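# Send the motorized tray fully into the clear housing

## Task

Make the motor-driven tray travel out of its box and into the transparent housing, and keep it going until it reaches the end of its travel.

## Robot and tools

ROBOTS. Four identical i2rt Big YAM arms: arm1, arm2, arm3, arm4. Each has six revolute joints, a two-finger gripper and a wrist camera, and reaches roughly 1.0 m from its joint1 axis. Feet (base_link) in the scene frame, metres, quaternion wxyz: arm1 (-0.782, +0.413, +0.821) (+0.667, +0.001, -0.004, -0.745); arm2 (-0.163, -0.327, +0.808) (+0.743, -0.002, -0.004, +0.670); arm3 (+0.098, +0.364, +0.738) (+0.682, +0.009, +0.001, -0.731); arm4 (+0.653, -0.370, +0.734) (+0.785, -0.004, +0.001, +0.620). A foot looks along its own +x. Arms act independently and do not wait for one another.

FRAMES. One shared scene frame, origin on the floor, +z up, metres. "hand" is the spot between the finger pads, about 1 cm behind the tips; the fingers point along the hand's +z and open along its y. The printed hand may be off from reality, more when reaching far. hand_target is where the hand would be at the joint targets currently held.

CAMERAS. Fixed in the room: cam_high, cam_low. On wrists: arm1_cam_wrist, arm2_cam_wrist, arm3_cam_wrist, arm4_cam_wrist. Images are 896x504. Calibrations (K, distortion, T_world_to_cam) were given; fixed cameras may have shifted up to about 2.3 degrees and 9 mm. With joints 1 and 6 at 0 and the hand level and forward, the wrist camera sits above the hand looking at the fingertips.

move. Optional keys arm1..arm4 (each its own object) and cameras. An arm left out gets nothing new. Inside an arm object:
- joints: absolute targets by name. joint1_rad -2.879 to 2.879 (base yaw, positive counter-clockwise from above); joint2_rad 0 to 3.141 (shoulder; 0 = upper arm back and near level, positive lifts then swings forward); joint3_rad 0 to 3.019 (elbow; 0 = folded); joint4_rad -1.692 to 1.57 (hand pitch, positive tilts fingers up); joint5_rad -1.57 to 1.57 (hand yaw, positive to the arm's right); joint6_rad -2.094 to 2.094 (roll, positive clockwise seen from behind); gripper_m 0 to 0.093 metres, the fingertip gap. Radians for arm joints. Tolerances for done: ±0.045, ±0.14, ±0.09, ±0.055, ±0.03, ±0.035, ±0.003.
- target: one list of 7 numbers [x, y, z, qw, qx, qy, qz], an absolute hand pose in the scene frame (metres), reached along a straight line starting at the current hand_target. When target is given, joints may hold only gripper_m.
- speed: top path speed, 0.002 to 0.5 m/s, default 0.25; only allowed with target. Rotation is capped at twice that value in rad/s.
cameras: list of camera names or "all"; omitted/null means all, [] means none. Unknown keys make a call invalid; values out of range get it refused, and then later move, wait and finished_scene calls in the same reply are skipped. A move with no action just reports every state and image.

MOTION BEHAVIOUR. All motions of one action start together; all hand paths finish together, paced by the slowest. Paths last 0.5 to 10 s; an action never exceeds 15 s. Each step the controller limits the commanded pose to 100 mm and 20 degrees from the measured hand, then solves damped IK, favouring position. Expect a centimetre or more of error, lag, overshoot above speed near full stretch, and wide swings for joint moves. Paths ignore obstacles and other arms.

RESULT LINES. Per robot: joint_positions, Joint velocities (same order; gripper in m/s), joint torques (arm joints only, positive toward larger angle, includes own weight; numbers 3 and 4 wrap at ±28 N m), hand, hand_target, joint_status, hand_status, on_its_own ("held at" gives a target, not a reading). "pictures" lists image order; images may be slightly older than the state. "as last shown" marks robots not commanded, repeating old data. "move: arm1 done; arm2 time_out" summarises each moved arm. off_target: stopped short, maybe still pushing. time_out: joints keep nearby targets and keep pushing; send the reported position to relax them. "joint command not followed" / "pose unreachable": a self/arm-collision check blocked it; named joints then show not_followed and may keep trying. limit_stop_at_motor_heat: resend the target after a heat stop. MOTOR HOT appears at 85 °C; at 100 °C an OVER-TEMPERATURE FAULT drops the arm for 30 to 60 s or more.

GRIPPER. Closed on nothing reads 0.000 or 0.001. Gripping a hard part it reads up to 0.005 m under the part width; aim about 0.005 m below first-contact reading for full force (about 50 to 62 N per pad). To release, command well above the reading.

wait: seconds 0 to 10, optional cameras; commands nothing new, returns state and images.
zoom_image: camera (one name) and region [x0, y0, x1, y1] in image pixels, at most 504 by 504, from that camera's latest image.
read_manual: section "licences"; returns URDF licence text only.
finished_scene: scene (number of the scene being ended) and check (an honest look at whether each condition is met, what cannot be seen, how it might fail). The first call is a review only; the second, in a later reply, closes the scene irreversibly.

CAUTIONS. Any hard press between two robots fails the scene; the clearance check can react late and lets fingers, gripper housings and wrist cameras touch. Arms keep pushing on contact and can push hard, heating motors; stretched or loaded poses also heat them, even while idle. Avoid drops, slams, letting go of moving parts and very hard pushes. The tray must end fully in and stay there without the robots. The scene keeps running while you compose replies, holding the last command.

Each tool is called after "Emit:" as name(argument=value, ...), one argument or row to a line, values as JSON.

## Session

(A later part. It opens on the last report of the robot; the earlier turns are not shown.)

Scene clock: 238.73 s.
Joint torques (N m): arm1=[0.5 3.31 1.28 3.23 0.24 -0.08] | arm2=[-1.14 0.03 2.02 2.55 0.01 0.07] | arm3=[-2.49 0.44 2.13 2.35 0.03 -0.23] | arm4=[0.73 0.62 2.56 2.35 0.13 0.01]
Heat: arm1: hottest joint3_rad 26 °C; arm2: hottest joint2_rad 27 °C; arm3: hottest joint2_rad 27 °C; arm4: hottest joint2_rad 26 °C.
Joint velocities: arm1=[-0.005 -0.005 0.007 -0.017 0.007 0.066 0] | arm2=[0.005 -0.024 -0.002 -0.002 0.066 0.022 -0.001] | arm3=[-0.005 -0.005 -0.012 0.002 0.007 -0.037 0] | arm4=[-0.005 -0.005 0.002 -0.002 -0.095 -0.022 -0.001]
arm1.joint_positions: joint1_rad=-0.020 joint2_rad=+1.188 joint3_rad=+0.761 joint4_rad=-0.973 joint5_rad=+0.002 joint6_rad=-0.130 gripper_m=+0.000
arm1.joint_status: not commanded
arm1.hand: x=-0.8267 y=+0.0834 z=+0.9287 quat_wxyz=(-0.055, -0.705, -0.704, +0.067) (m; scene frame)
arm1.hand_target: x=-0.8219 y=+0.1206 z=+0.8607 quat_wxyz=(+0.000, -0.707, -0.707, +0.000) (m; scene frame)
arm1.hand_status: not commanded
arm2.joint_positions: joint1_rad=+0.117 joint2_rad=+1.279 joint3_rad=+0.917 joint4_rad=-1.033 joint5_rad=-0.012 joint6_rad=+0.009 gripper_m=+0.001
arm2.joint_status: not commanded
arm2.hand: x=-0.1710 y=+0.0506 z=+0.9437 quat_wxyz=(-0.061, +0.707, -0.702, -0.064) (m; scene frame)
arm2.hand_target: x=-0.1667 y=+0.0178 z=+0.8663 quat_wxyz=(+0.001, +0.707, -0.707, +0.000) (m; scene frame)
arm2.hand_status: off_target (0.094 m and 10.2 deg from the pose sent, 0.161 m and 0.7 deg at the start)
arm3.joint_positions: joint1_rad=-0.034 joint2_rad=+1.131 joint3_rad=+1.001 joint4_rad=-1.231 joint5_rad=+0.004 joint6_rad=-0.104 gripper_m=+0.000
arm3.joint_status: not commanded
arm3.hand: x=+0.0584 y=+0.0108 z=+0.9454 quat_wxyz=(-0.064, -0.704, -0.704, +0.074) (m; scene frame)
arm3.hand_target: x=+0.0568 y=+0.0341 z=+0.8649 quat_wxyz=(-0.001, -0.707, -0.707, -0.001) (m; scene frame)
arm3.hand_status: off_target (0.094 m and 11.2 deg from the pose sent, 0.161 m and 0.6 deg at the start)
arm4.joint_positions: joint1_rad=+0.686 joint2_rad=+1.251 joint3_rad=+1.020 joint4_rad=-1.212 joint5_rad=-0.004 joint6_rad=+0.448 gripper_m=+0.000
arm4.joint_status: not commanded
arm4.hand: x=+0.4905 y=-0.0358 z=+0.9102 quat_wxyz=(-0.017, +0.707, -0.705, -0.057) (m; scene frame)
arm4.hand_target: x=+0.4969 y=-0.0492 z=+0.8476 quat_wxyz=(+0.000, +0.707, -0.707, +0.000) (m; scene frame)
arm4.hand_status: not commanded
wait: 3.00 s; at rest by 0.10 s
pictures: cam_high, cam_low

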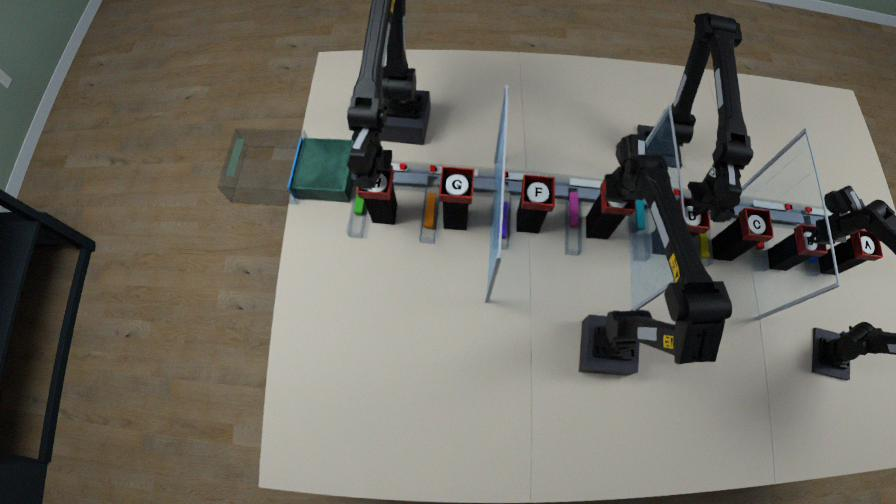

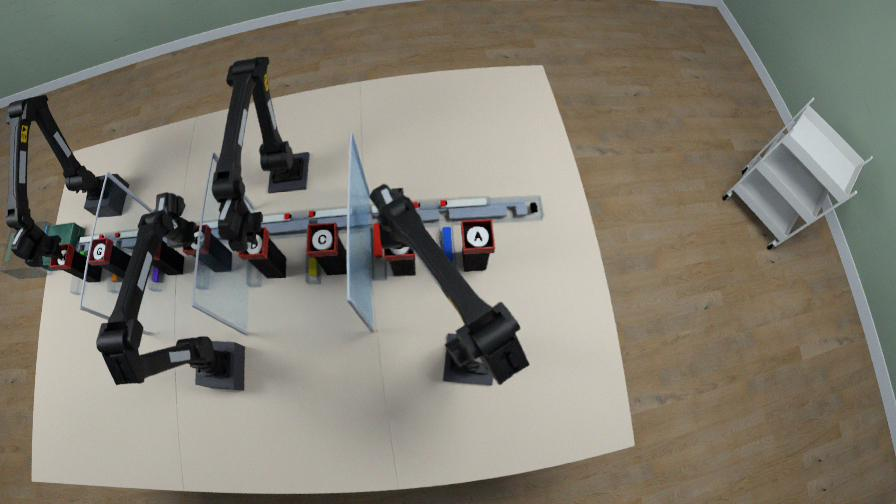

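Emit:
wait(
  seconds=3,
  cameras=["cam_high", "cam_low"],
)

Emit:
zoom_image(
  camera="cam_high",
  region=[480, 150, 720, 285],
)

Emit:
zoom_image(
  camera="cam_high",
  region=[340, 150, 460, 250],
)

Emit:
zoom_image(
  camera="cam_low",
  region=[360, 190, 470, 282],
)

Scene clock: 242.03 s.
Joint torques (N m): arm1=[0.5 3.43 1.25 3.26 0.25 -0.07] | arm2=[-1.2 0.03 2 2.61 0.03 0.02] | arm3=[-2.43 0.26 2.15 2.37 0.02 -0.23] | arm4=[0.79 0.67 2.56 2.33 0.13 0.01]
Heat: arm1: hottest joint3_rad 26 °C; arm2: hottest joint2_rad 27 °C; arm3: hottest joint2_rad 27 °C; arm4: hottest joint2_rad 26 °C.
Joint velocities: arm1=[0.005 -0.005 -0.002 -0.017 0.007 -0.037 -0.001] | arm2=[-0.005 0.005 -0.002 0.002 0.066 -0.037 0] | arm3=[-0.005 0.005 -0.002 -0.002 0.022 -0.022 0] | arm4=[-0.005 -0.005 0.002 0.002 0.037 0.022 0.002]
arm1.joint_positions: joint1_rad=-0.020 joint2_rad=+1.188 joint3_rad=+0.761 joint4_rad=-0.973 joint5_rad=+0.002 joint6_rad=-0.130 gripper_m=+0.000
arm1.joint_status: not commanded
arm1.hand: x=-0.8267 y=+0.0834 z=+0.9287 quat_wxyz=(-0.055, -0.705, -0.704, +0.067) (m; scene frame)
arm1.hand_target: x=-0.8219 y=+0.1206 z=+0.8607 quat_wxyz=(+0.000, -0.707, -0.707, +0.000) (m; scene frame)
arm1.hand_status: not commanded
arm2.joint_positions: joint1_rad=+0.117 joint2_rad=+1.279 joint3_rad=+0.917 joint4_rad=-1.033 joint5_rad=-0.012 joint6_rad=+0.009 gripper_m=+0.001
arm2.joint_status: not commanded
arm2.hand: x=-0.1710 y=+0.0506 z=+0.9437 quat_wxyz=(-0.061, +0.707, -0.702, -0.064) (m; scene frame)
arm2.hand_target: x=-0.1667 y=+0.0178 z=+0.8663 quat_wxyz=(+0.001, +0.707, -0.707, +0.000) (m; scene frame)
arm2.hand_status: off_target (0.094 m and 10.2 deg from the pose sent, 0.161 m and 0.7 deg at the start)
arm3.joint_positions: joint1_rad=-0.034 joint2_rad=+1.131 joint3_rad=+1.001 joint4_rad=-1.231 joint5_rad=+0.004 joint6_rad=-0.104 gripper_m=+0.000
arm3.joint_status: not commanded
arm3.hand: x=+0.0584 y=+0.0108 z=+0.9454 quat_wxyz=(-0.064, -0.704, -0.704, +0.074) (m; scene frame)
arm3.hand_target: x=+0.0568 y=+0.0341 z=+0.8649 quat_wxyz=(-0.001, -0.707, -0.707, -0.001) (m; scene frame)
arm3.hand_status: off_target (0.094 m and 11.2 deg from the pose sent, 0.161 m and 0.6 deg at the start)
arm4.joint_positions: joint1_rad=+0.686 joint2_rad=+1.251 joint3_rad=+1.020 joint4_rad=-1.212 joint5_rad=-0.004 joint6_rad=+0.448 gripper_m=+0.000
arm4.joint_status: not commanded
arm4.hand: x=+0.4905 y=-0.0358 z=+0.9102 quat_wxyz=(-0.017, +0.707, -0.705, -0.057) (m; scene frame)
arm4.hand_target: x=+0.4969 y=-0.0492 z=+0.8476 quat_wxyz=(+0.000, +0.707, -0.707, +0.000) (m; scene frame)
arm4.hand_status: not commanded
wait: 3.00 s; at rest from the start
pictures: cam_high, cam_low

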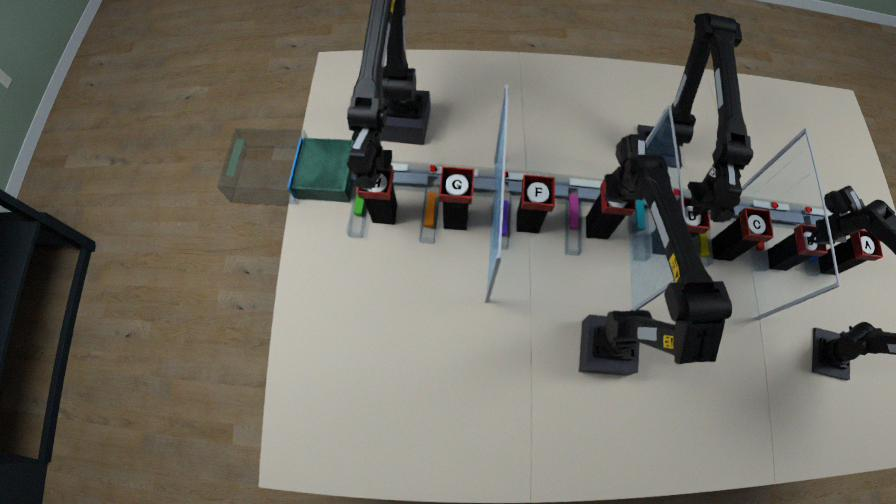

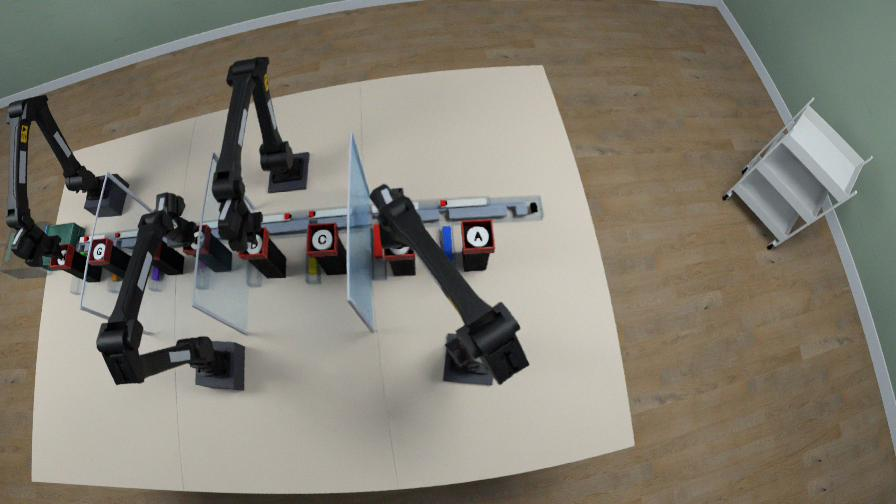

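Scaled by 2.100 from the camera's 896x504 image, which has a finer 1280x720 frame.

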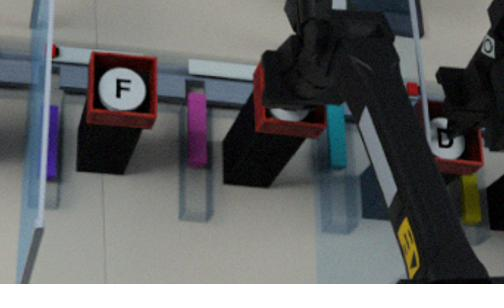

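Scaled by 4.200 from the camera's 896x504 image, which has a finer 1280x720 frame.

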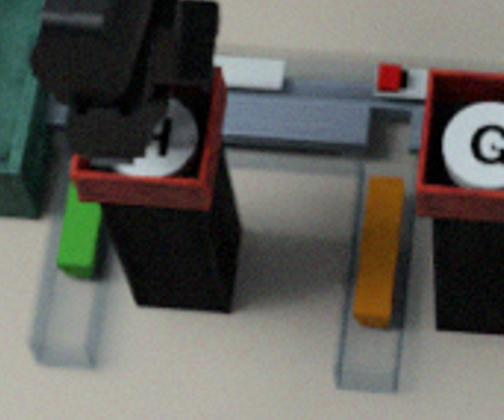

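Scaled by 4.582 from the camera's 896x504 image, which has a finer 1280x720 frame.

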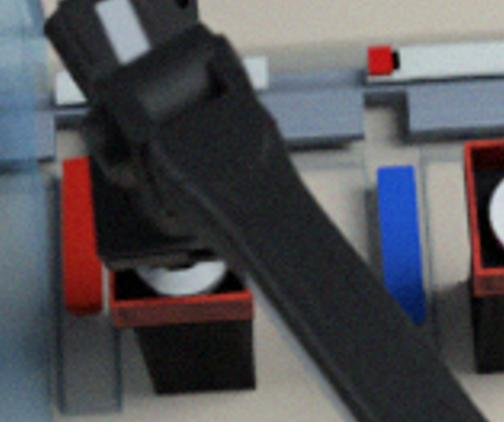

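Emit:
wait(
  seconds=0.5,
  cameras=["cam_high", "cam_low"],
)

Emit:
zoom_image(
  camera="cam_high",
  region=[480, 160, 720, 280],
)

Emit:
zoom_image(
  camera="cam_low",
  region=[130, 200, 350, 300],
)

Scene clock: 242.77 s.
Joint torques (N m): arm1=[0.62 3.43 1.26 3.22 0.26 -0.08] | arm2=[-1.44 0.38 1.96 2.5 0.02 0.03] | arm3=[-2.49 0.32 2.17 2.36 0.02 -0.23] | arm4=[0.73 0.56 2.56 2.35 0.13 0.01]
Heat: arm1: hottest joint3_rad 26 °C; arm2: hottest joint2_rad 27 °C; arm3: hottest joint2_rad 27 °C; arm4: hottest joint2_rad 26 °C.
Joint velocities: arm1=[-0.015 0.005 0.002 -0.022 -0.022 0.037 0] | arm2=[0.005 -0.015 0.002 0.002 -0.022 -0.007 0] | arm3=[-0.005 -0.005 -0.012 -0.007 0.007 0.037 0] | arm4=[0.005 -0.005 -0.007 0.002 0.022 -0.037 -0.001]
arm1.joint_positions: joint1_rad=-0.020 joint2_rad=+1.188 joint3_rad=+0.761 joint4_rad=-0.973 joint5_rad=+0.002 joint6_rad=-0.130 gripper_m=+0.000
arm1.joint_status: not commanded
arm1.hand: x=-0.8267 y=+0.0834 z=+0.9287 quat_wxyz=(-0.055, -0.705, -0.704, +0.067) (m; scene frame)
arm1.hand_target: x=-0.8219 y=+0.1206 z=+0.8607 quat_wxyz=(+0.000, -0.707, -0.707, +0.000) (m; scene frame)
arm1.hand_status: not commanded
arm2.joint_positions: joint1_rad=+0.117 joint2_rad=+1.279 joint3_rad=+0.917 joint4_rad=-1.033 joint5_rad=-0.012 joint6_rad=+0.009 gripper_m=+0.001
arm2.joint_status: not commanded
arm2.hand: x=-0.1710 y=+0.0506 z=+0.9437 quat_wxyz=(-0.061, +0.707, -0.702, -0.064) (m; scene frame)
arm2.hand_target: x=-0.1667 y=+0.0178 z=+0.8663 quat_wxyz=(+0.001, +0.707, -0.707, +0.000) (m; scene frame)
arm2.hand_status: off_target (0.094 m and 10.2 deg from the pose sent, 0.161 m and 0.7 deg at the start)
arm3.joint_positions: joint1_rad=-0.034 joint2_rad=+1.131 joint3_rad=+1.001 joint4_rad=-1.231 joint5_rad=+0.004 joint6_rad=-0.104 gripper_m=+0.000
arm3.joint_status: not commanded
arm3.hand: x=+0.0584 y=+0.0108 z=+0.9454 quat_wxyz=(-0.064, -0.704, -0.704, +0.074) (m; scene frame)
arm3.hand_target: x=+0.0568 y=+0.0341 z=+0.8649 quat_wxyz=(-0.001, -0.707, -0.707, -0.001) (m; scene frame)
arm3.hand_status: off_target (0.094 m and 11.2 deg from the pose sent, 0.161 m and 0.6 deg at the start)
arm4.joint_positions: joint1_rad=+0.686 joint2_rad=+1.251 joint3_rad=+1.020 joint4_rad=-1.212 joint5_rad=-0.004 joint6_rad=+0.448 gripper_m=+0.000
arm4.joint_status: not commanded
arm4.hand: x=+0.4905 y=-0.0358 z=+0.9102 quat_wxyz=(-0.017, +0.707, -0.705, -0.057) (m; scene frame)
arm4.hand_target: x=+0.4969 y=-0.0492 z=+0.8476 quat_wxyz=(+0.000, +0.707, -0.707, +0.000) (m; scene frame)
arm4.hand_status: not commanded
wait: 0.50 s; at rest by 0.03 s
pictures: cam_high, cam_low

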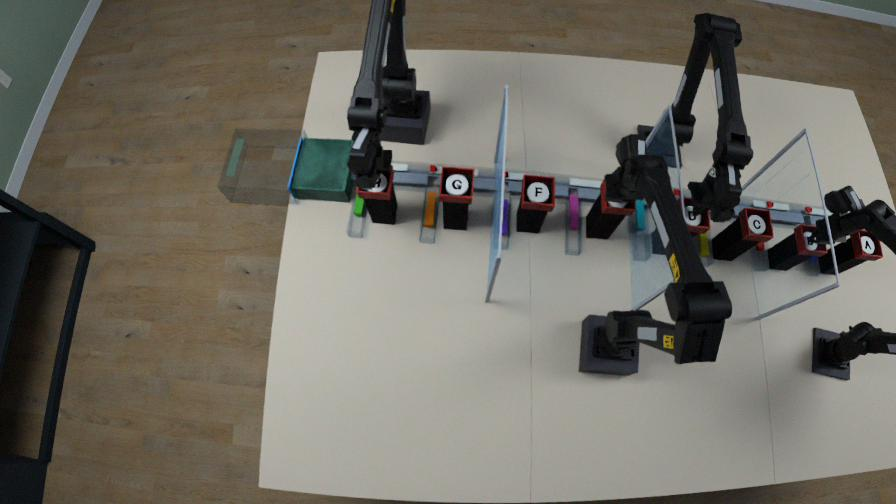

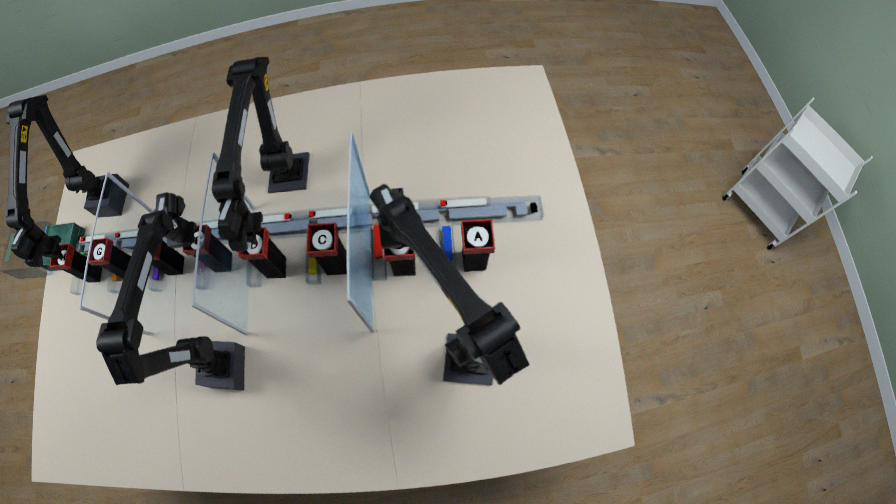

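Scaled by 2.100 from the camera's 896x504 image, which has a finer 1280x720 frame.

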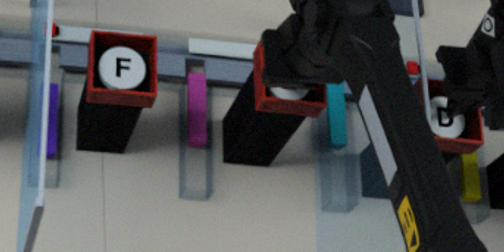

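Scaled by 2.291 from the camera's 896x504 image, which has a finer 1280x720 frame.

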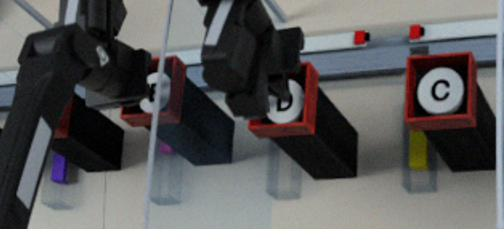

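Emit:
move(
  arm2={"target": [-0.168, 0.038, 1.02, 0, 0.7071, -0.7071, 0], "speed": 0.4},
  arm1={"target": [-0.824, 0.1, 1.02, 0, 0.7071, 0.7071, 0], "speed": 0.4},
  arm4={"target": [0.493, -0.041, 1.02, 0, 0.7071, -0.7071, 0], "speed": 0.4},
  cameras=[],
)

Emit:
move(
  arm2={"target": [-0.386, 0.062, 1.015, 0, 0.7071, -0.7071, 0], "speed": 0.45},
  arm1={"target": [-0.606, 0.077, 1.015, 0, 0.7071, 0.7071, 0], "speed": 0.45},
  arm4={"target": [0.712, -0.068, 1.015, 0, 0.7071, -0.7071, 0], "speed": 0.45},
  cameras=["arm1_cam_wrist", "arm4_cam_wrist"],
)

Emit:
move(
  arm2={"target": [-0.386, 0.06, 0.852, 0, 0.7071, -0.7071, 0], "speed": 0.3},
  arm1={"target": [-0.606, 0.077, 0.85, 0, 0.7071, 0.7071, 0], "speed": 0.3},
  arm4={"target": [0.712, -0.068, 0.85, 0, 0.7071, -0.7071, 0], "speed": 0.3},
  cameras=["arm1_cam_wrist", "arm4_cam_wrist", "arm2_cam_wrist", "cam_high", "cam_low"],
)

Scene clock: 245.47 s.
Joint torques (N m): arm1=[1.08 -6.12 11.63 0.38 0.15 0] | arm2=[-0.97 -9.41 13.67 -0.35 0.05 0.07] | arm3=[-2.49 0.21 2.11 2.36 0.02 -0.22] | arm4=[0.73 -7.18 15.99 -0.53 0.07 0]
Heat: arm1: hottest joint3_rad 26 °C; arm2: hottest joint2_rad 27 °C; arm3: hottest joint2_rad 27 °C; arm4: hottest joint2_rad 26 °C.
move: arm1 off_target; arm2 off_target; arm4 off_target
Joint velocities: arm1=[0.005 0.005 -0.017 -0.027 0.022 0.007 0] | arm2=[-0.024 0.005 -0.012 -0.012 0.066 -0.022 0] | arm3=[-0.005 -0.015 0.002 0.002 -0.007 0.066 0] | arm4=[-0.005 -0.005 -0.002 -0.007 0.066 0.007 -0.001]
arm1.joint_positions: joint1_rad=-0.020 joint2_rad=+1.186 joint3_rad=+0.962 joint4_rad=-1.403 joint5_rad=+0.002 joint6_rad=-0.130 gripper_m=+0.000
arm1.joint_status: not commanded
arm1.hand: x=-0.8231 y=+0.1149 z=+0.9989 quat_wxyz=(+0.014, -0.707, -0.707, -0.022) (m; scene frame)
arm1.hand_target: x=-0.8239 y=+0.0995 z=+1.0204 quat_wxyz=(-0.001, -0.708, -0.706, -0.001) (m; scene frame)
arm1.hand_status: off_target (0.026 m and 3.0 deg from the pose sent, 0.093 m and 10.0 deg at the start)
arm2.joint_positions: joint1_rad=+0.117 joint2_rad=+1.285 joint3_rad=+1.117 joint4_rad=-1.412 joint5_rad=-0.012 joint6_rad=+0.009 gripper_m=+0.001
arm2.joint_status: not commanded
arm2.hand: x=-0.1713 y=+0.0266 z=+1.0115 quat_wxyz=(+0.004, +0.709, -0.705, +0.002) (m; scene frame)
arm2.hand_target: x=-0.1682 y=+0.0382 z=+1.0203 quat_wxyz=(+0.000, +0.707, -0.707, -0.001) (m; scene frame)
arm2.hand_status: off_target (0.015 m and 0.5 deg from the pose sent, 0.077 m and 10.2 deg at the start)
arm3.joint_positions: joint1_rad=-0.034 joint2_rad=+1.131 joint3_rad=+1.001 joint4_rad=-1.231 joint5_rad=+0.004 joint6_rad=-0.104 gripper_m=+0.000
arm3.joint_status: not commanded
arm3.hand: x=+0.0584 y=+0.0108 z=+0.9454 quat_wxyz=(-0.064, -0.704, -0.704, +0.074) (m; scene frame)
arm3.hand_target: x=+0.0568 y=+0.0341 z=+0.8649 quat_wxyz=(-0.001, -0.707, -0.707, -0.001) (m; scene frame)
arm3.hand_status: not commanded
arm4.joint_positions: joint1_rad=+0.686 joint2_rad=+1.271 joint3_rad=+1.272 joint4_rad=-1.607 joint5_rad=-0.002 joint6_rad=+0.448 gripper_m=+0.000
arm4.joint_status: not commanded
arm4.hand: x=+0.5002 y=-0.0550 z=+0.9974 quat_wxyz=(+0.009, +0.708, -0.706, +0.021) (m; scene frame)
arm4.hand_target: x=+0.4934 y=-0.0418 z=+1.0192 quat_wxyz=(+0.000, +0.708, -0.707, +0.000) (m; scene frame)
arm4.hand_status: off_target (0.027 m and 2.6 deg from the pose sent, 0.110 m and 6.8 deg at the start)
pictures: none
No camera images: "cameras" was empty.

Scene clock: 247.27 s.
Joint torques (N m): arm1=[0.56 -7.06 11.69 0.46 0.27 0.01] | arm2=[-0.09 -13.16 14.16 -0.16 0.14 0.26] | arm3=[-2.43 0.32 2.18 2.37 0.02 -0.23] | arm4=[-0.03 -5.25 10.82 -0.42 -0.18 -0.13]
Heat: arm1: hottest joint3_rad 26 °C; arm2: hottest joint2_rad 27 °C; arm3: hottest joint2_rad 27 °C; arm4: hottest joint2_rad 26 °C.
move: arm1 off_target; arm2 off_target; arm4 done
Joint velocities: arm1=[-0.005 -0.005 0.002 -0.017 -0.037 0.007 0] | arm2=[-0.005 -0.005 -0.002 -0.022 -0.022 -0.022 -0.001] | arm3=[-0.024 -0.005 -0.007 -0.032 0.066 -0.007 -0.001] | arm4=[0.015 0.005 0.002 -0.007 0.022 -0.007 0]
arm1.joint_positions: joint1_rad=+0.589 joint2_rad=+1.350 joint3_rad=+1.099 joint4_rad=-1.378 joint5_rad=+0.011 joint6_rad=+0.473 gripper_m=+0.000
arm1.joint_status: not commanded
arm1.hand: x=-0.6189 y=+0.0921 z=+0.9982 quat_wxyz=(+0.025, -0.705, -0.709, -0.005) (m; scene frame)
arm1.hand_target: x=-0.6101 y=+0.0764 z=+1.0144 quat_wxyz=(+0.008, -0.707, -0.707, +0.003) (m; scene frame)
arm1.hand_status: off_target (0.026 m and 3.0 deg from the pose sent, 0.221 m and 3.0 deg at the start)
arm2.joint_positions: joint1_rad=+0.609 joint2_rad=+1.496 joint3_rad=+1.322 joint4_rad=-1.406 joint5_rad=-0.006 joint6_rad=+0.501 gripper_m=+0.001
arm2.joint_status: not commanded
arm2.hand: x=-0.3761 y=+0.0527 z=+1.0077 quat_wxyz=(+0.000, +0.709, -0.706, +0.006) (m; scene frame)
arm2.hand_target: x=-0.3851 y=+0.0646 z=+1.0141 quat_wxyz=(-0.004, +0.707, -0.707, +0.000) (m; scene frame)
arm2.hand_status: off_target (0.015 m and 0.7 deg from the pose sent, 0.218 m and 0.5 deg at the start)
arm3: as last shown
arm4.joint_positions: joint1_rad=+0.038 joint2_rad=+1.132 joint3_rad=+1.202 joint4_rad=-1.629 joint5_rad=+0.007 joint6_rad=-0.192 gripper_m=+0.000
arm4.joint_status: not commanded
arm4.hand: x=+0.7131 y=-0.0680 z=+1.0145 quat_wxyz=(-0.005, +0.706, -0.708, +0.004) (m; scene frame)
arm4.hand_target: x=+0.7151 y=-0.0677 z=+1.0155 quat_wxyz=(+0.000, +0.707, -0.707, +0.005) (m; scene frame)
arm4.hand_status: done (0.001 m and 0.7 deg from the pose sent, 0.213 m and 2.6 deg at the start)
pictures: arm1_cam_wrist, arm4_cam_wrist
camera_calibration:
arm1_cam_wrist: T_world_to_cam=[[-0.999905, -0.00745687, 0.011595, -0.629194], [0.00170711, 0.767634, 0.640886, -0.70784], [-0.0136797, 0.640845, -0.767548, 0.819656], [0, 0, 0, 1]] pos_world=[-0.616713, 0.0133977, 1.09007]
arm4_cam_wrist: T_world_to_cam=[[0.999739, -0.000813602, 0.0228202, -0.737656], [-0.0141269, -0.807198, 0.590112, -0.639112], [0.0179403, -0.590281, -0.806999, 0.890317], [0, 0, 0, 1]] pos_world=[0.712463, 0.00904748, 1.11247]

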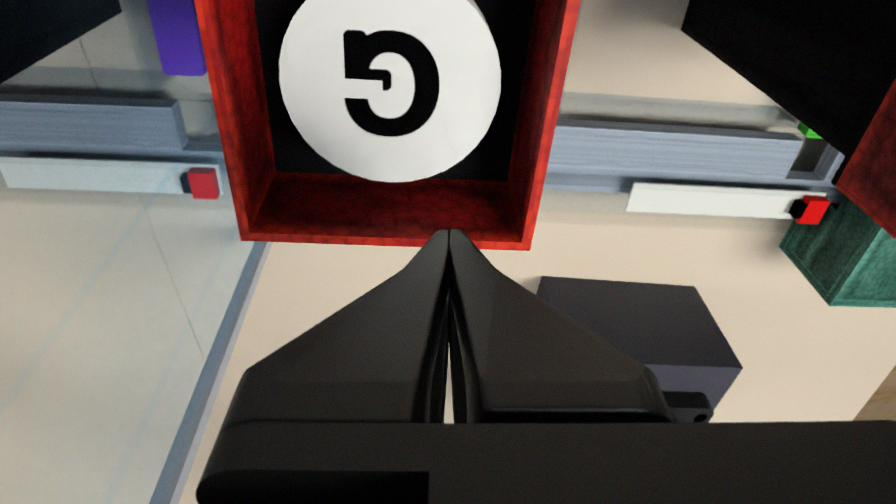

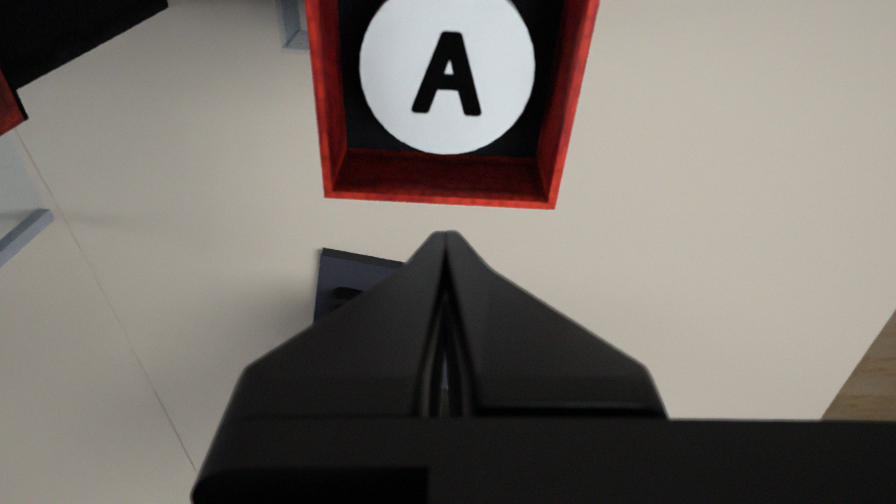

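Scene clock: 248.73 s.
Joint torques (N m): arm1=[0.97 1.9 1.88 2.95 -0.05 -0.01] | arm2=[0.38 -5.89 4.67 2.29 -0.08 0.19] | arm3=[-2.55 0.26 2.14 2.36 0.02 -0.23] | arm4=[0.44 2.96 1.43 2.45 -0.16 -0.09]
Heat: arm1: hottest joint3_rad 27 °C; arm2: hottest joint2_rad 27 °C; arm3: hottest joint2_rad 27 °C; arm4: hottest joint2_rad 26 °C.
move: arm1 off_target; arm2 off_target; arm4 off_target
Joint velocities: arm1=[-0.005 -0.015 0.002 -0.002 0.066 0.007 0] | arm2=[-0.005 -0.005 -0.007 -0.017 -0.007 0.037 0] | arm3=[0.005 -0.015 -0.002 -0.007 -0.037 -0.037 -0.001] | arm4=[0.005 -0.005 -0.002 -0.002 0.007 0.022 0.001]
arm1.joint_positions: joint1_rad=+0.589 joint2_rad=+1.352 joint3_rad=+0.938 joint4_rad=-0.980 joint5_rad=+0.011 joint6_rad=+0.475 gripper_m=+0.000
arm1.joint_status: not commanded
arm1.hand: x=-0.6011 y=+0.0583 z=+0.9429 quat_wxyz=(-0.086, -0.704, -0.705, +0.031) (m; scene frame)
arm1.hand_target: x=-0.6141 y=+0.0907 z=+0.8646 quat_wxyz=(+0.001, -0.707, -0.707, +0.001) (m; scene frame)
arm1.hand_status: off_target (0.095 m and 10.5 deg from the pose sent, 0.150 m and 3.0 deg at the start)
arm2.joint_positions: joint1_rad=+0.609 joint2_rad=+1.531 joint3_rad=+1.130 joint4_rad=-1.045 joint5_rad=-0.006 joint6_rad=+0.509 gripper_m=+0.000
arm2.joint_status: not commanded
arm2.hand: x=-0.3859 y=+0.0719 z=+0.9251 quat_wxyz=(-0.018, +0.705, -0.707, -0.058) (m; scene frame)
arm2.hand_target: x=-0.3808 y=+0.0523 z=+0.8593 quat_wxyz=(-0.001, +0.707, -0.707, +0.000) (m; scene frame)
arm2.hand_status: off_target (0.074 m and 7.0 deg from the pose sent, 0.156 m and 0.7 deg at the start)
arm3: as last shown
arm4.joint_positions: joint1_rad=+0.038 joint2_rad=+1.078 joint3_rad=+0.913 joint4_rad=-1.272 joint5_rad=-0.003 joint6_rad=-0.192 gripper_m=+0.000
arm4.joint_status: not commanded
arm4.hand: x=+0.7129 y=-0.0628 z=+0.9210 quat_wxyz=(-0.053, +0.705, -0.707, -0.034) (m; scene frame)
arm4.hand_target: x=+0.7100 y=-0.0783 z=+0.8586 quat_wxyz=(+0.000, +0.707, -0.707, +0.000) (m; scene frame)
arm4.hand_status: off_target (0.071 m and 7.2 deg from the pose sent, 0.165 m and 0.7 deg at the start)
pictures: arm1_cam_wrist, arm2_cam_wrist, arm4_cam_wrist, cam_high, cam_low
camera_calibration:
arm1_cam_wrist: T_world_to_cam=[[-0.995444, -0.0128023, -0.0944846, -0.507981], [-0.0555513, 0.883259, 0.465584, -0.522285], [0.0774938, 0.468711, -0.879946, 0.969903], [0, 0, 0, 1]] pos_world=[-0.609842, 0.000204637, 1.04863]
arm2_cam_wrist: T_world_to_cam=[[0.999044, 0.0065397, -0.0432237, 0.423189], [0.027316, -0.865341, 0.500439, -0.38613], [-0.0341305, -0.501142, -0.864692, 0.950477], [0, 0, 0, 1]] pos_world=[-0.379797, 0.139422, 1.0334]
arm4_cam_wrist: T_world_to_cam=[[0.999314, -0.00323167, 0.0369058, -0.748169], [-0.0208416, -0.872637, 0.487925, -0.484915], [0.0306285, -0.488359, -0.872105, 0.875289], [0, 0, 0, 1]] pos_world=[0.71074, 0.00188252, 1.02756]

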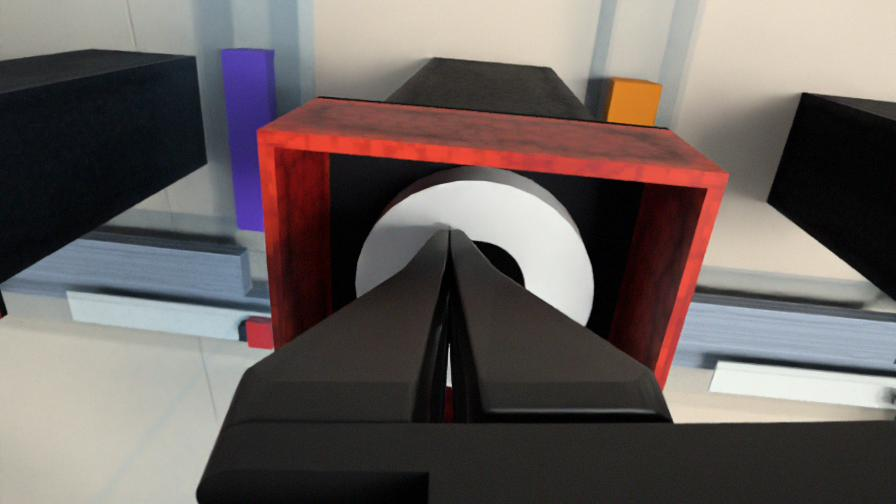

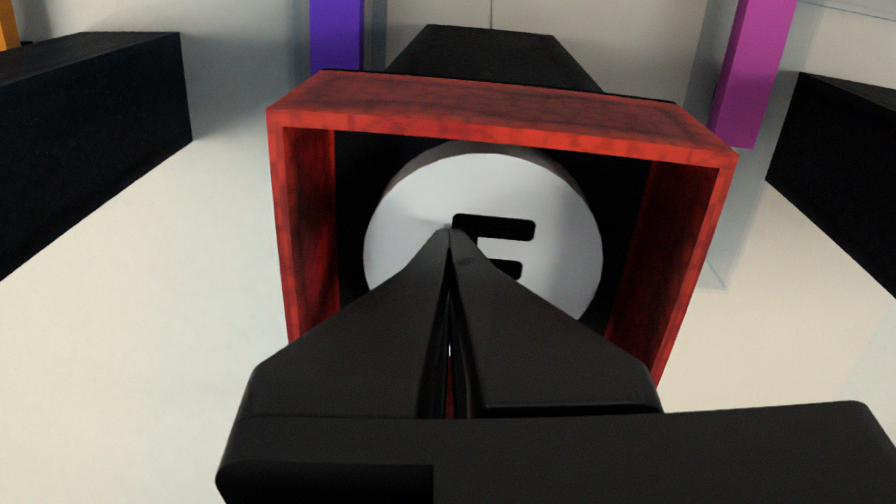

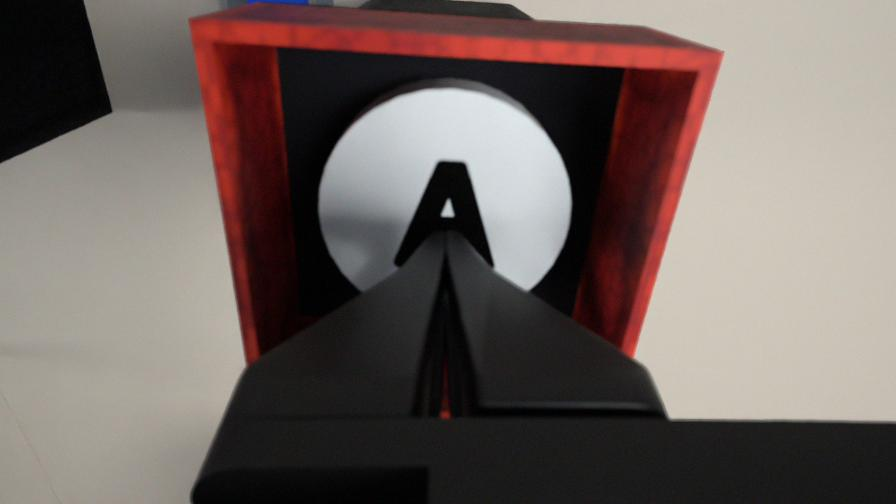

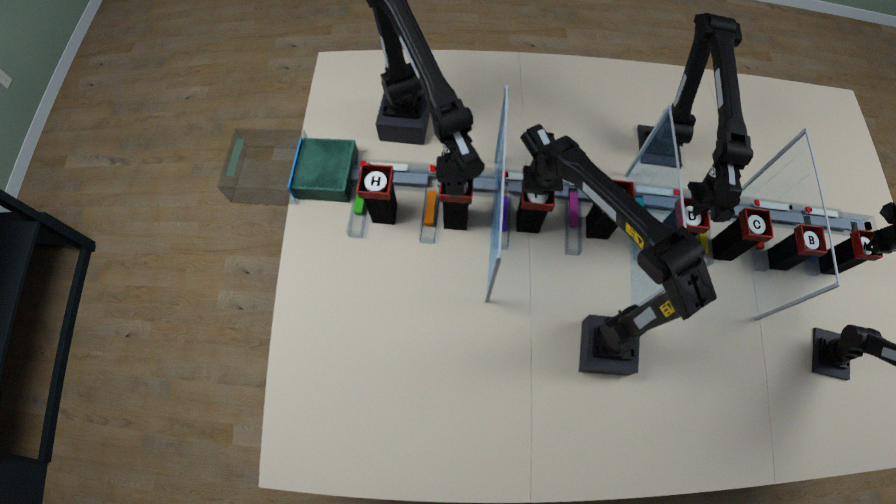

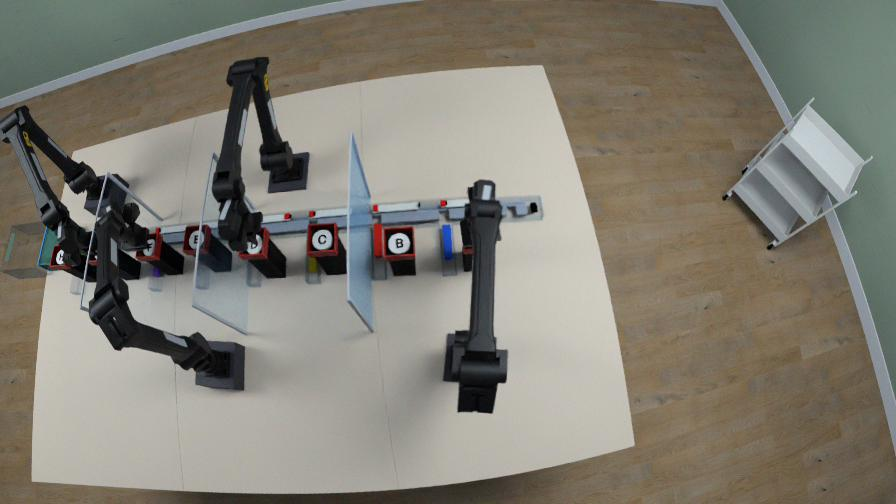

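Emit:
wait(
  seconds=1.5,
  cameras=["cam_high", "cam_low"],
)

Emit:
zoom_image(
  camera="cam_high",
  region=[340, 150, 460, 250],
)

Emit:
zoom_image(
  camera="cam_high",
  region=[480, 150, 720, 285],
)

Emit:
zoom_image(
  camera="cam_low",
  region=[280, 190, 470, 300],
)

Scene clock: 250.40 s.
Joint torques (N m): arm1=[0.85 1.79 1.84 2.96 -0.05 -0.01] | arm2=[-0.03 -6.65 4.66 2.29 -0.09 0.2] | arm3=[-2.49 0.21 2.14 2.33 0.02 -0.24] | arm4=[0.5 2.96 1.44 2.54 -0.16 -0.09]
Heat: arm1: hottest joint3_rad 26 °C; arm2: hottest joint2_rad 27 °C; arm3: hottest joint2_rad 27 °C; arm4: hottest joint2_rad 26 °C.
Joint velocities: arm1=[-0.005 -0.005 0.002 0.007 -0.022 -0.007 -0.001] | arm2=[-0.015 -0.015 -0.007 -0.007 -0.007 -0.022 0] | arm3=[-0.005 -0.005 0.017 0.002 -0.022 0.037 -0.002] | arm4=[-0.005 0.005 0.007 -0.007 0.022 0.022 -0.001]
arm1.joint_positions: joint1_rad=+0.589 joint2_rad=+1.352 joint3_rad=+0.938 joint4_rad=-0.980 joint5_rad=+0.011 joint6_rad=+0.475 gripper_m=+0.000
arm1.joint_status: not commanded
arm1.hand: x=-0.6011 y=+0.0582 z=+0.9429 quat_wxyz=(-0.086, -0.704, -0.705, +0.031) (m; scene frame)
arm1.hand_target: x=-0.6141 y=+0.0907 z=+0.8646 quat_wxyz=(+0.001, -0.707, -0.707, +0.001) (m; scene frame)
arm1.hand_status: off_target (0.095 m and 10.5 deg from the pose sent, 0.150 m and 3.0 deg at the start)
arm2.joint_positions: joint1_rad=+0.609 joint2_rad=+1.531 joint3_rad=+1.130 joint4_rad=-1.045 joint5_rad=-0.006 joint6_rad=+0.509 gripper_m=+0.000
arm2.joint_status: not commanded
arm2.hand: x=-0.3859 y=+0.0719 z=+0.9251 quat_wxyz=(-0.018, +0.705, -0.707, -0.058) (m; scene frame)
arm2.hand_target: x=-0.3808 y=+0.0523 z=+0.8593 quat_wxyz=(-0.001, +0.707, -0.707, +0.000) (m; scene frame)
arm2.hand_status: off_target (0.074 m and 7.0 deg from the pose sent, 0.156 m and 0.7 deg at the start)
arm3.joint_positions: joint1_rad=-0.034 joint2_rad=+1.131 joint3_rad=+1.001 joint4_rad=-1.231 joint5_rad=+0.004 joint6_rad=-0.104 gripper_m=+0.000
arm3.joint_status: not commanded
arm3.hand: x=+0.0584 y=+0.0108 z=+0.9454 quat_wxyz=(-0.064, -0.704, -0.704, +0.074) (m; scene frame)
arm3.hand_target: x=+0.0568 y=+0.0341 z=+0.8649 quat_wxyz=(-0.001, -0.707, -0.707, -0.001) (m; scene frame)
arm3.hand_status: not commanded
arm4.joint_positions: joint1_rad=+0.038 joint2_rad=+1.078 joint3_rad=+0.913 joint4_rad=-1.272 joint5_rad=-0.003 joint6_rad=-0.192 gripper_m=+0.000
arm4.joint_status: not commanded
arm4.hand: x=+0.7129 y=-0.0628 z=+0.9210 quat_wxyz=(-0.053, +0.705, -0.707, -0.034) (m; scene frame)
arm4.hand_target: x=+0.7100 y=-0.0784 z=+0.8586 quat_wxyz=(+0.000, +0.707, -0.707, +0.000) (m; scene frame)
arm4.hand_status: off_target (0.071 m and 7.2 deg from the pose sent, 0.165 m and 0.7 deg at the start)
wait: 1.50 s; at rest by 0.10 s
pictures: cam_high, cam_low

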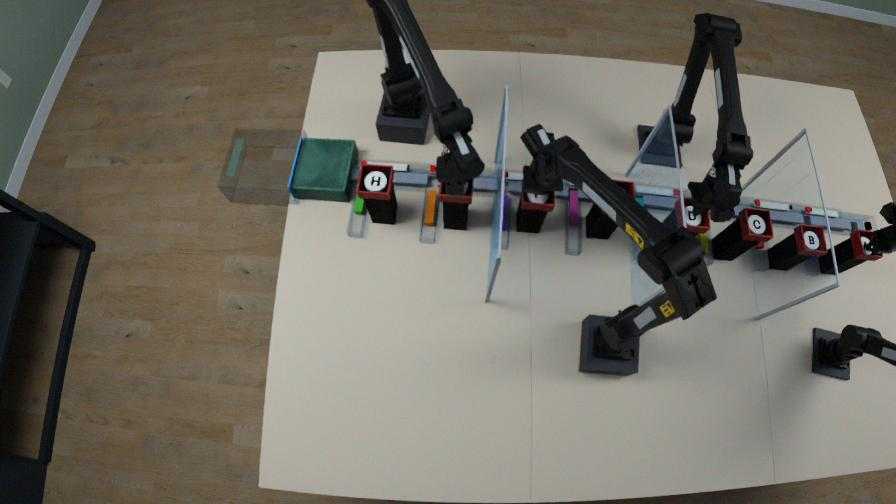

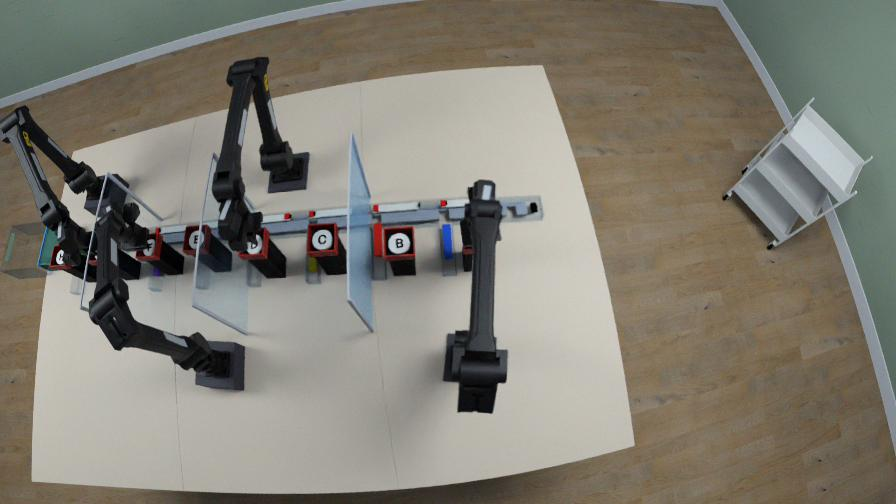

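Scaled by 4.200 from the camera's 896x504 image, which has a finer 1280x720 frame.

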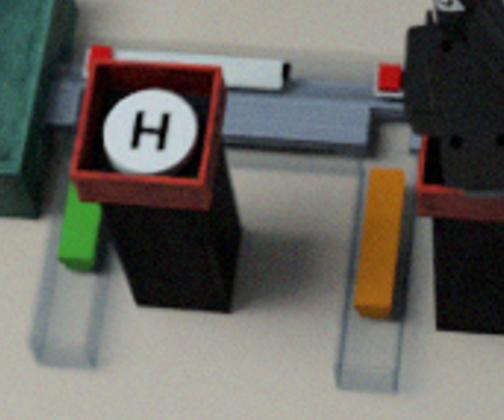

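Scaled by 2.100 from the camera's 896x504 image, which has a finer 1280x720 frame.

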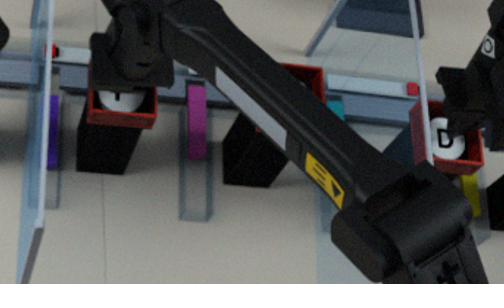

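Scaled by 2.653 from the camera's 896x504 image, which has a finer 1280x720 frame.

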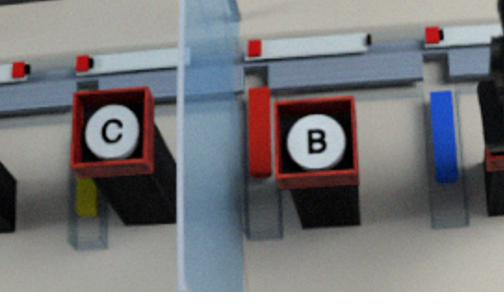

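Emit:
wait(
  seconds=4,
  cameras=["cam_high", "cam_low"],
)

Emit:
zoom_image(
  camera="cam_high",
  region=[340, 150, 460, 250],
)

Emit:
zoom_image(
  camera="cam_high",
  region=[480, 150, 720, 285],
)

Emit:
zoom_image(
  camera="cam_low",
  region=[280, 190, 470, 300],
)

Scene clock: 254.60 s.
Joint torques (N m): arm1=[0.79 1.79 1.83 2.93 -0.05 -0.01] | arm2=[0.15 -6.12 4.7 2.24 -0.08 0.2] | arm3=[-2.49 0.09 2.17 2.39 0.01 -0.23] | arm4=[0.5 2.96 1.44 2.52 -0.16 -0.09]
Heat: arm1: hottest joint3_rad 26 °C; arm2: hottest joint2_rad 27 °C; arm3: hottest joint2_rad 27 °C; arm4: hottest joint2_rad 26 °C.
Joint velocities: arm1=[-0.005 -0.005 0.007 0.017 0.007 -0.007 -0.001] | arm2=[-0.015 -0.005 0.007 -0.012 0.007 -0.037 -0.001] | arm3=[-0.015 -0.015 -0.012 -0.002 -0.051 -0.051 -0.001] | arm4=[-0.015 0.005 0.002 -0.002 -0.095 0.037 0]
arm1.joint_positions: joint1_rad=+0.589 joint2_rad=+1.352 joint3_rad=+0.938 joint4_rad=-0.980 joint5_rad=+0.011 joint6_rad=+0.475 gripper_m=+0.000
arm1.joint_status: not commanded
arm1.hand: x=-0.6011 y=+0.0582 z=+0.9429 quat_wxyz=(-0.086, -0.704, -0.705, +0.031) (m; scene frame)
arm1.hand_target: x=-0.6141 y=+0.0907 z=+0.8646 quat_wxyz=(+0.001, -0.707, -0.707, +0.001) (m; scene frame)
arm1.hand_status: off_target (0.095 m and 10.5 deg from the pose sent, 0.150 m and 3.0 deg at the start)
arm2.joint_positions: joint1_rad=+0.609 joint2_rad=+1.531 joint3_rad=+1.130 joint4_rad=-1.045 joint5_rad=-0.006 joint6_rad=+0.509 gripper_m=+0.000
arm2.joint_status: not commanded
arm2.hand: x=-0.3859 y=+0.0719 z=+0.9251 quat_wxyz=(-0.018, +0.705, -0.707, -0.058) (m; scene frame)
arm2.hand_target: x=-0.3808 y=+0.0523 z=+0.8593 quat_wxyz=(-0.001, +0.707, -0.707, +0.000) (m; scene frame)
arm2.hand_status: off_target (0.074 m and 7.0 deg from the pose sent, 0.156 m and 0.7 deg at the start)
arm3.joint_positions: joint1_rad=-0.034 joint2_rad=+1.131 joint3_rad=+1.001 joint4_rad=-1.231 joint5_rad=+0.004 joint6_rad=-0.104 gripper_m=+0.000
arm3.joint_status: not commanded
arm3.hand: x=+0.0584 y=+0.0108 z=+0.9454 quat_wxyz=(-0.064, -0.704, -0.704, +0.074) (m; scene frame)
arm3.hand_target: x=+0.0568 y=+0.0341 z=+0.8649 quat_wxyz=(-0.001, -0.707, -0.707, -0.001) (m; scene frame)
arm3.hand_status: not commanded
arm4.joint_positions: joint1_rad=+0.038 joint2_rad=+1.078 joint3_rad=+0.913 joint4_rad=-1.272 joint5_rad=-0.003 joint6_rad=-0.192 gripper_m=+0.000
arm4.joint_status: not commanded
arm4.hand: x=+0.7129 y=-0.0628 z=+0.9210 quat_wxyz=(-0.053, +0.705, -0.707, -0.034) (m; scene frame)
arm4.hand_target: x=+0.7100 y=-0.0784 z=+0.8586 quat_wxyz=(+0.000, +0.707, -0.707, +0.000) (m; scene frame)
arm4.hand_status: off_target (0.071 m and 7.2 deg from the pose sent, 0.165 m and 0.7 deg at the start)
wait: 4.00 s; at rest by 0.07 s
pictures: cam_high, cam_low

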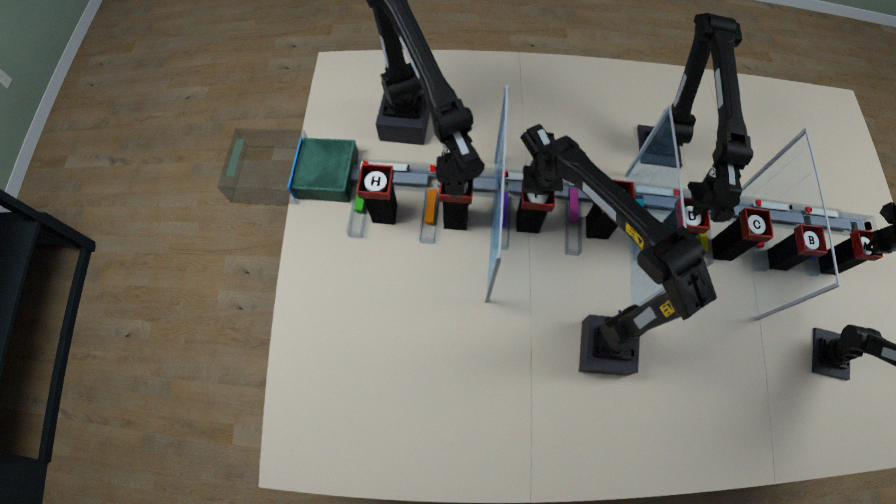

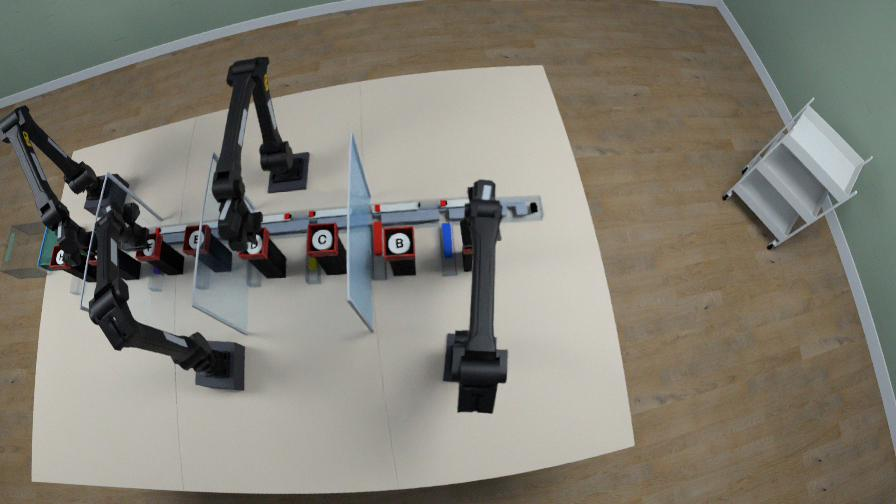

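Scaled by 4.200 from the camera's 896x504 image, which has a finer 1280x720 frame.

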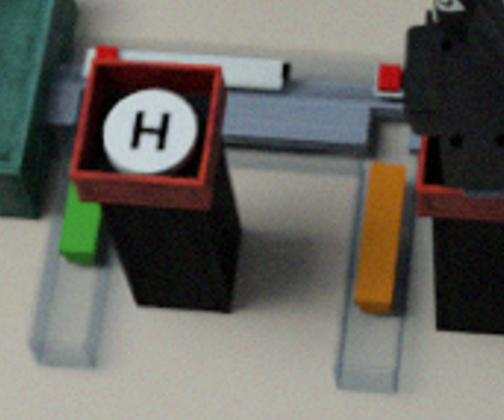

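Scaled by 2.100 from the camera's 896x504 image, which has a finer 1280x720 frame.

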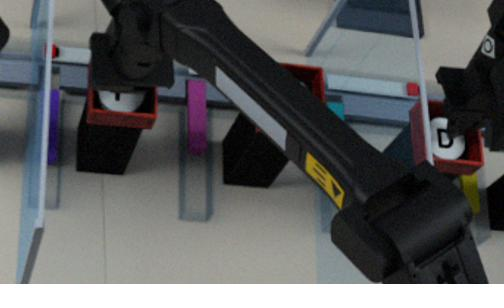

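Scaled by 2.653 from the camera's 896x504 image, which has a finer 1280x720 frame.

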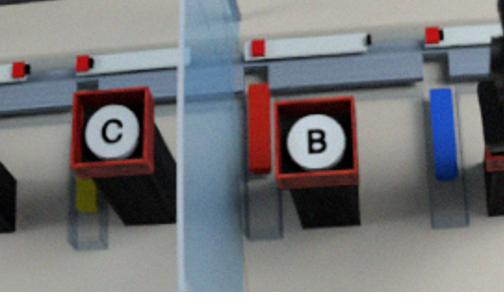

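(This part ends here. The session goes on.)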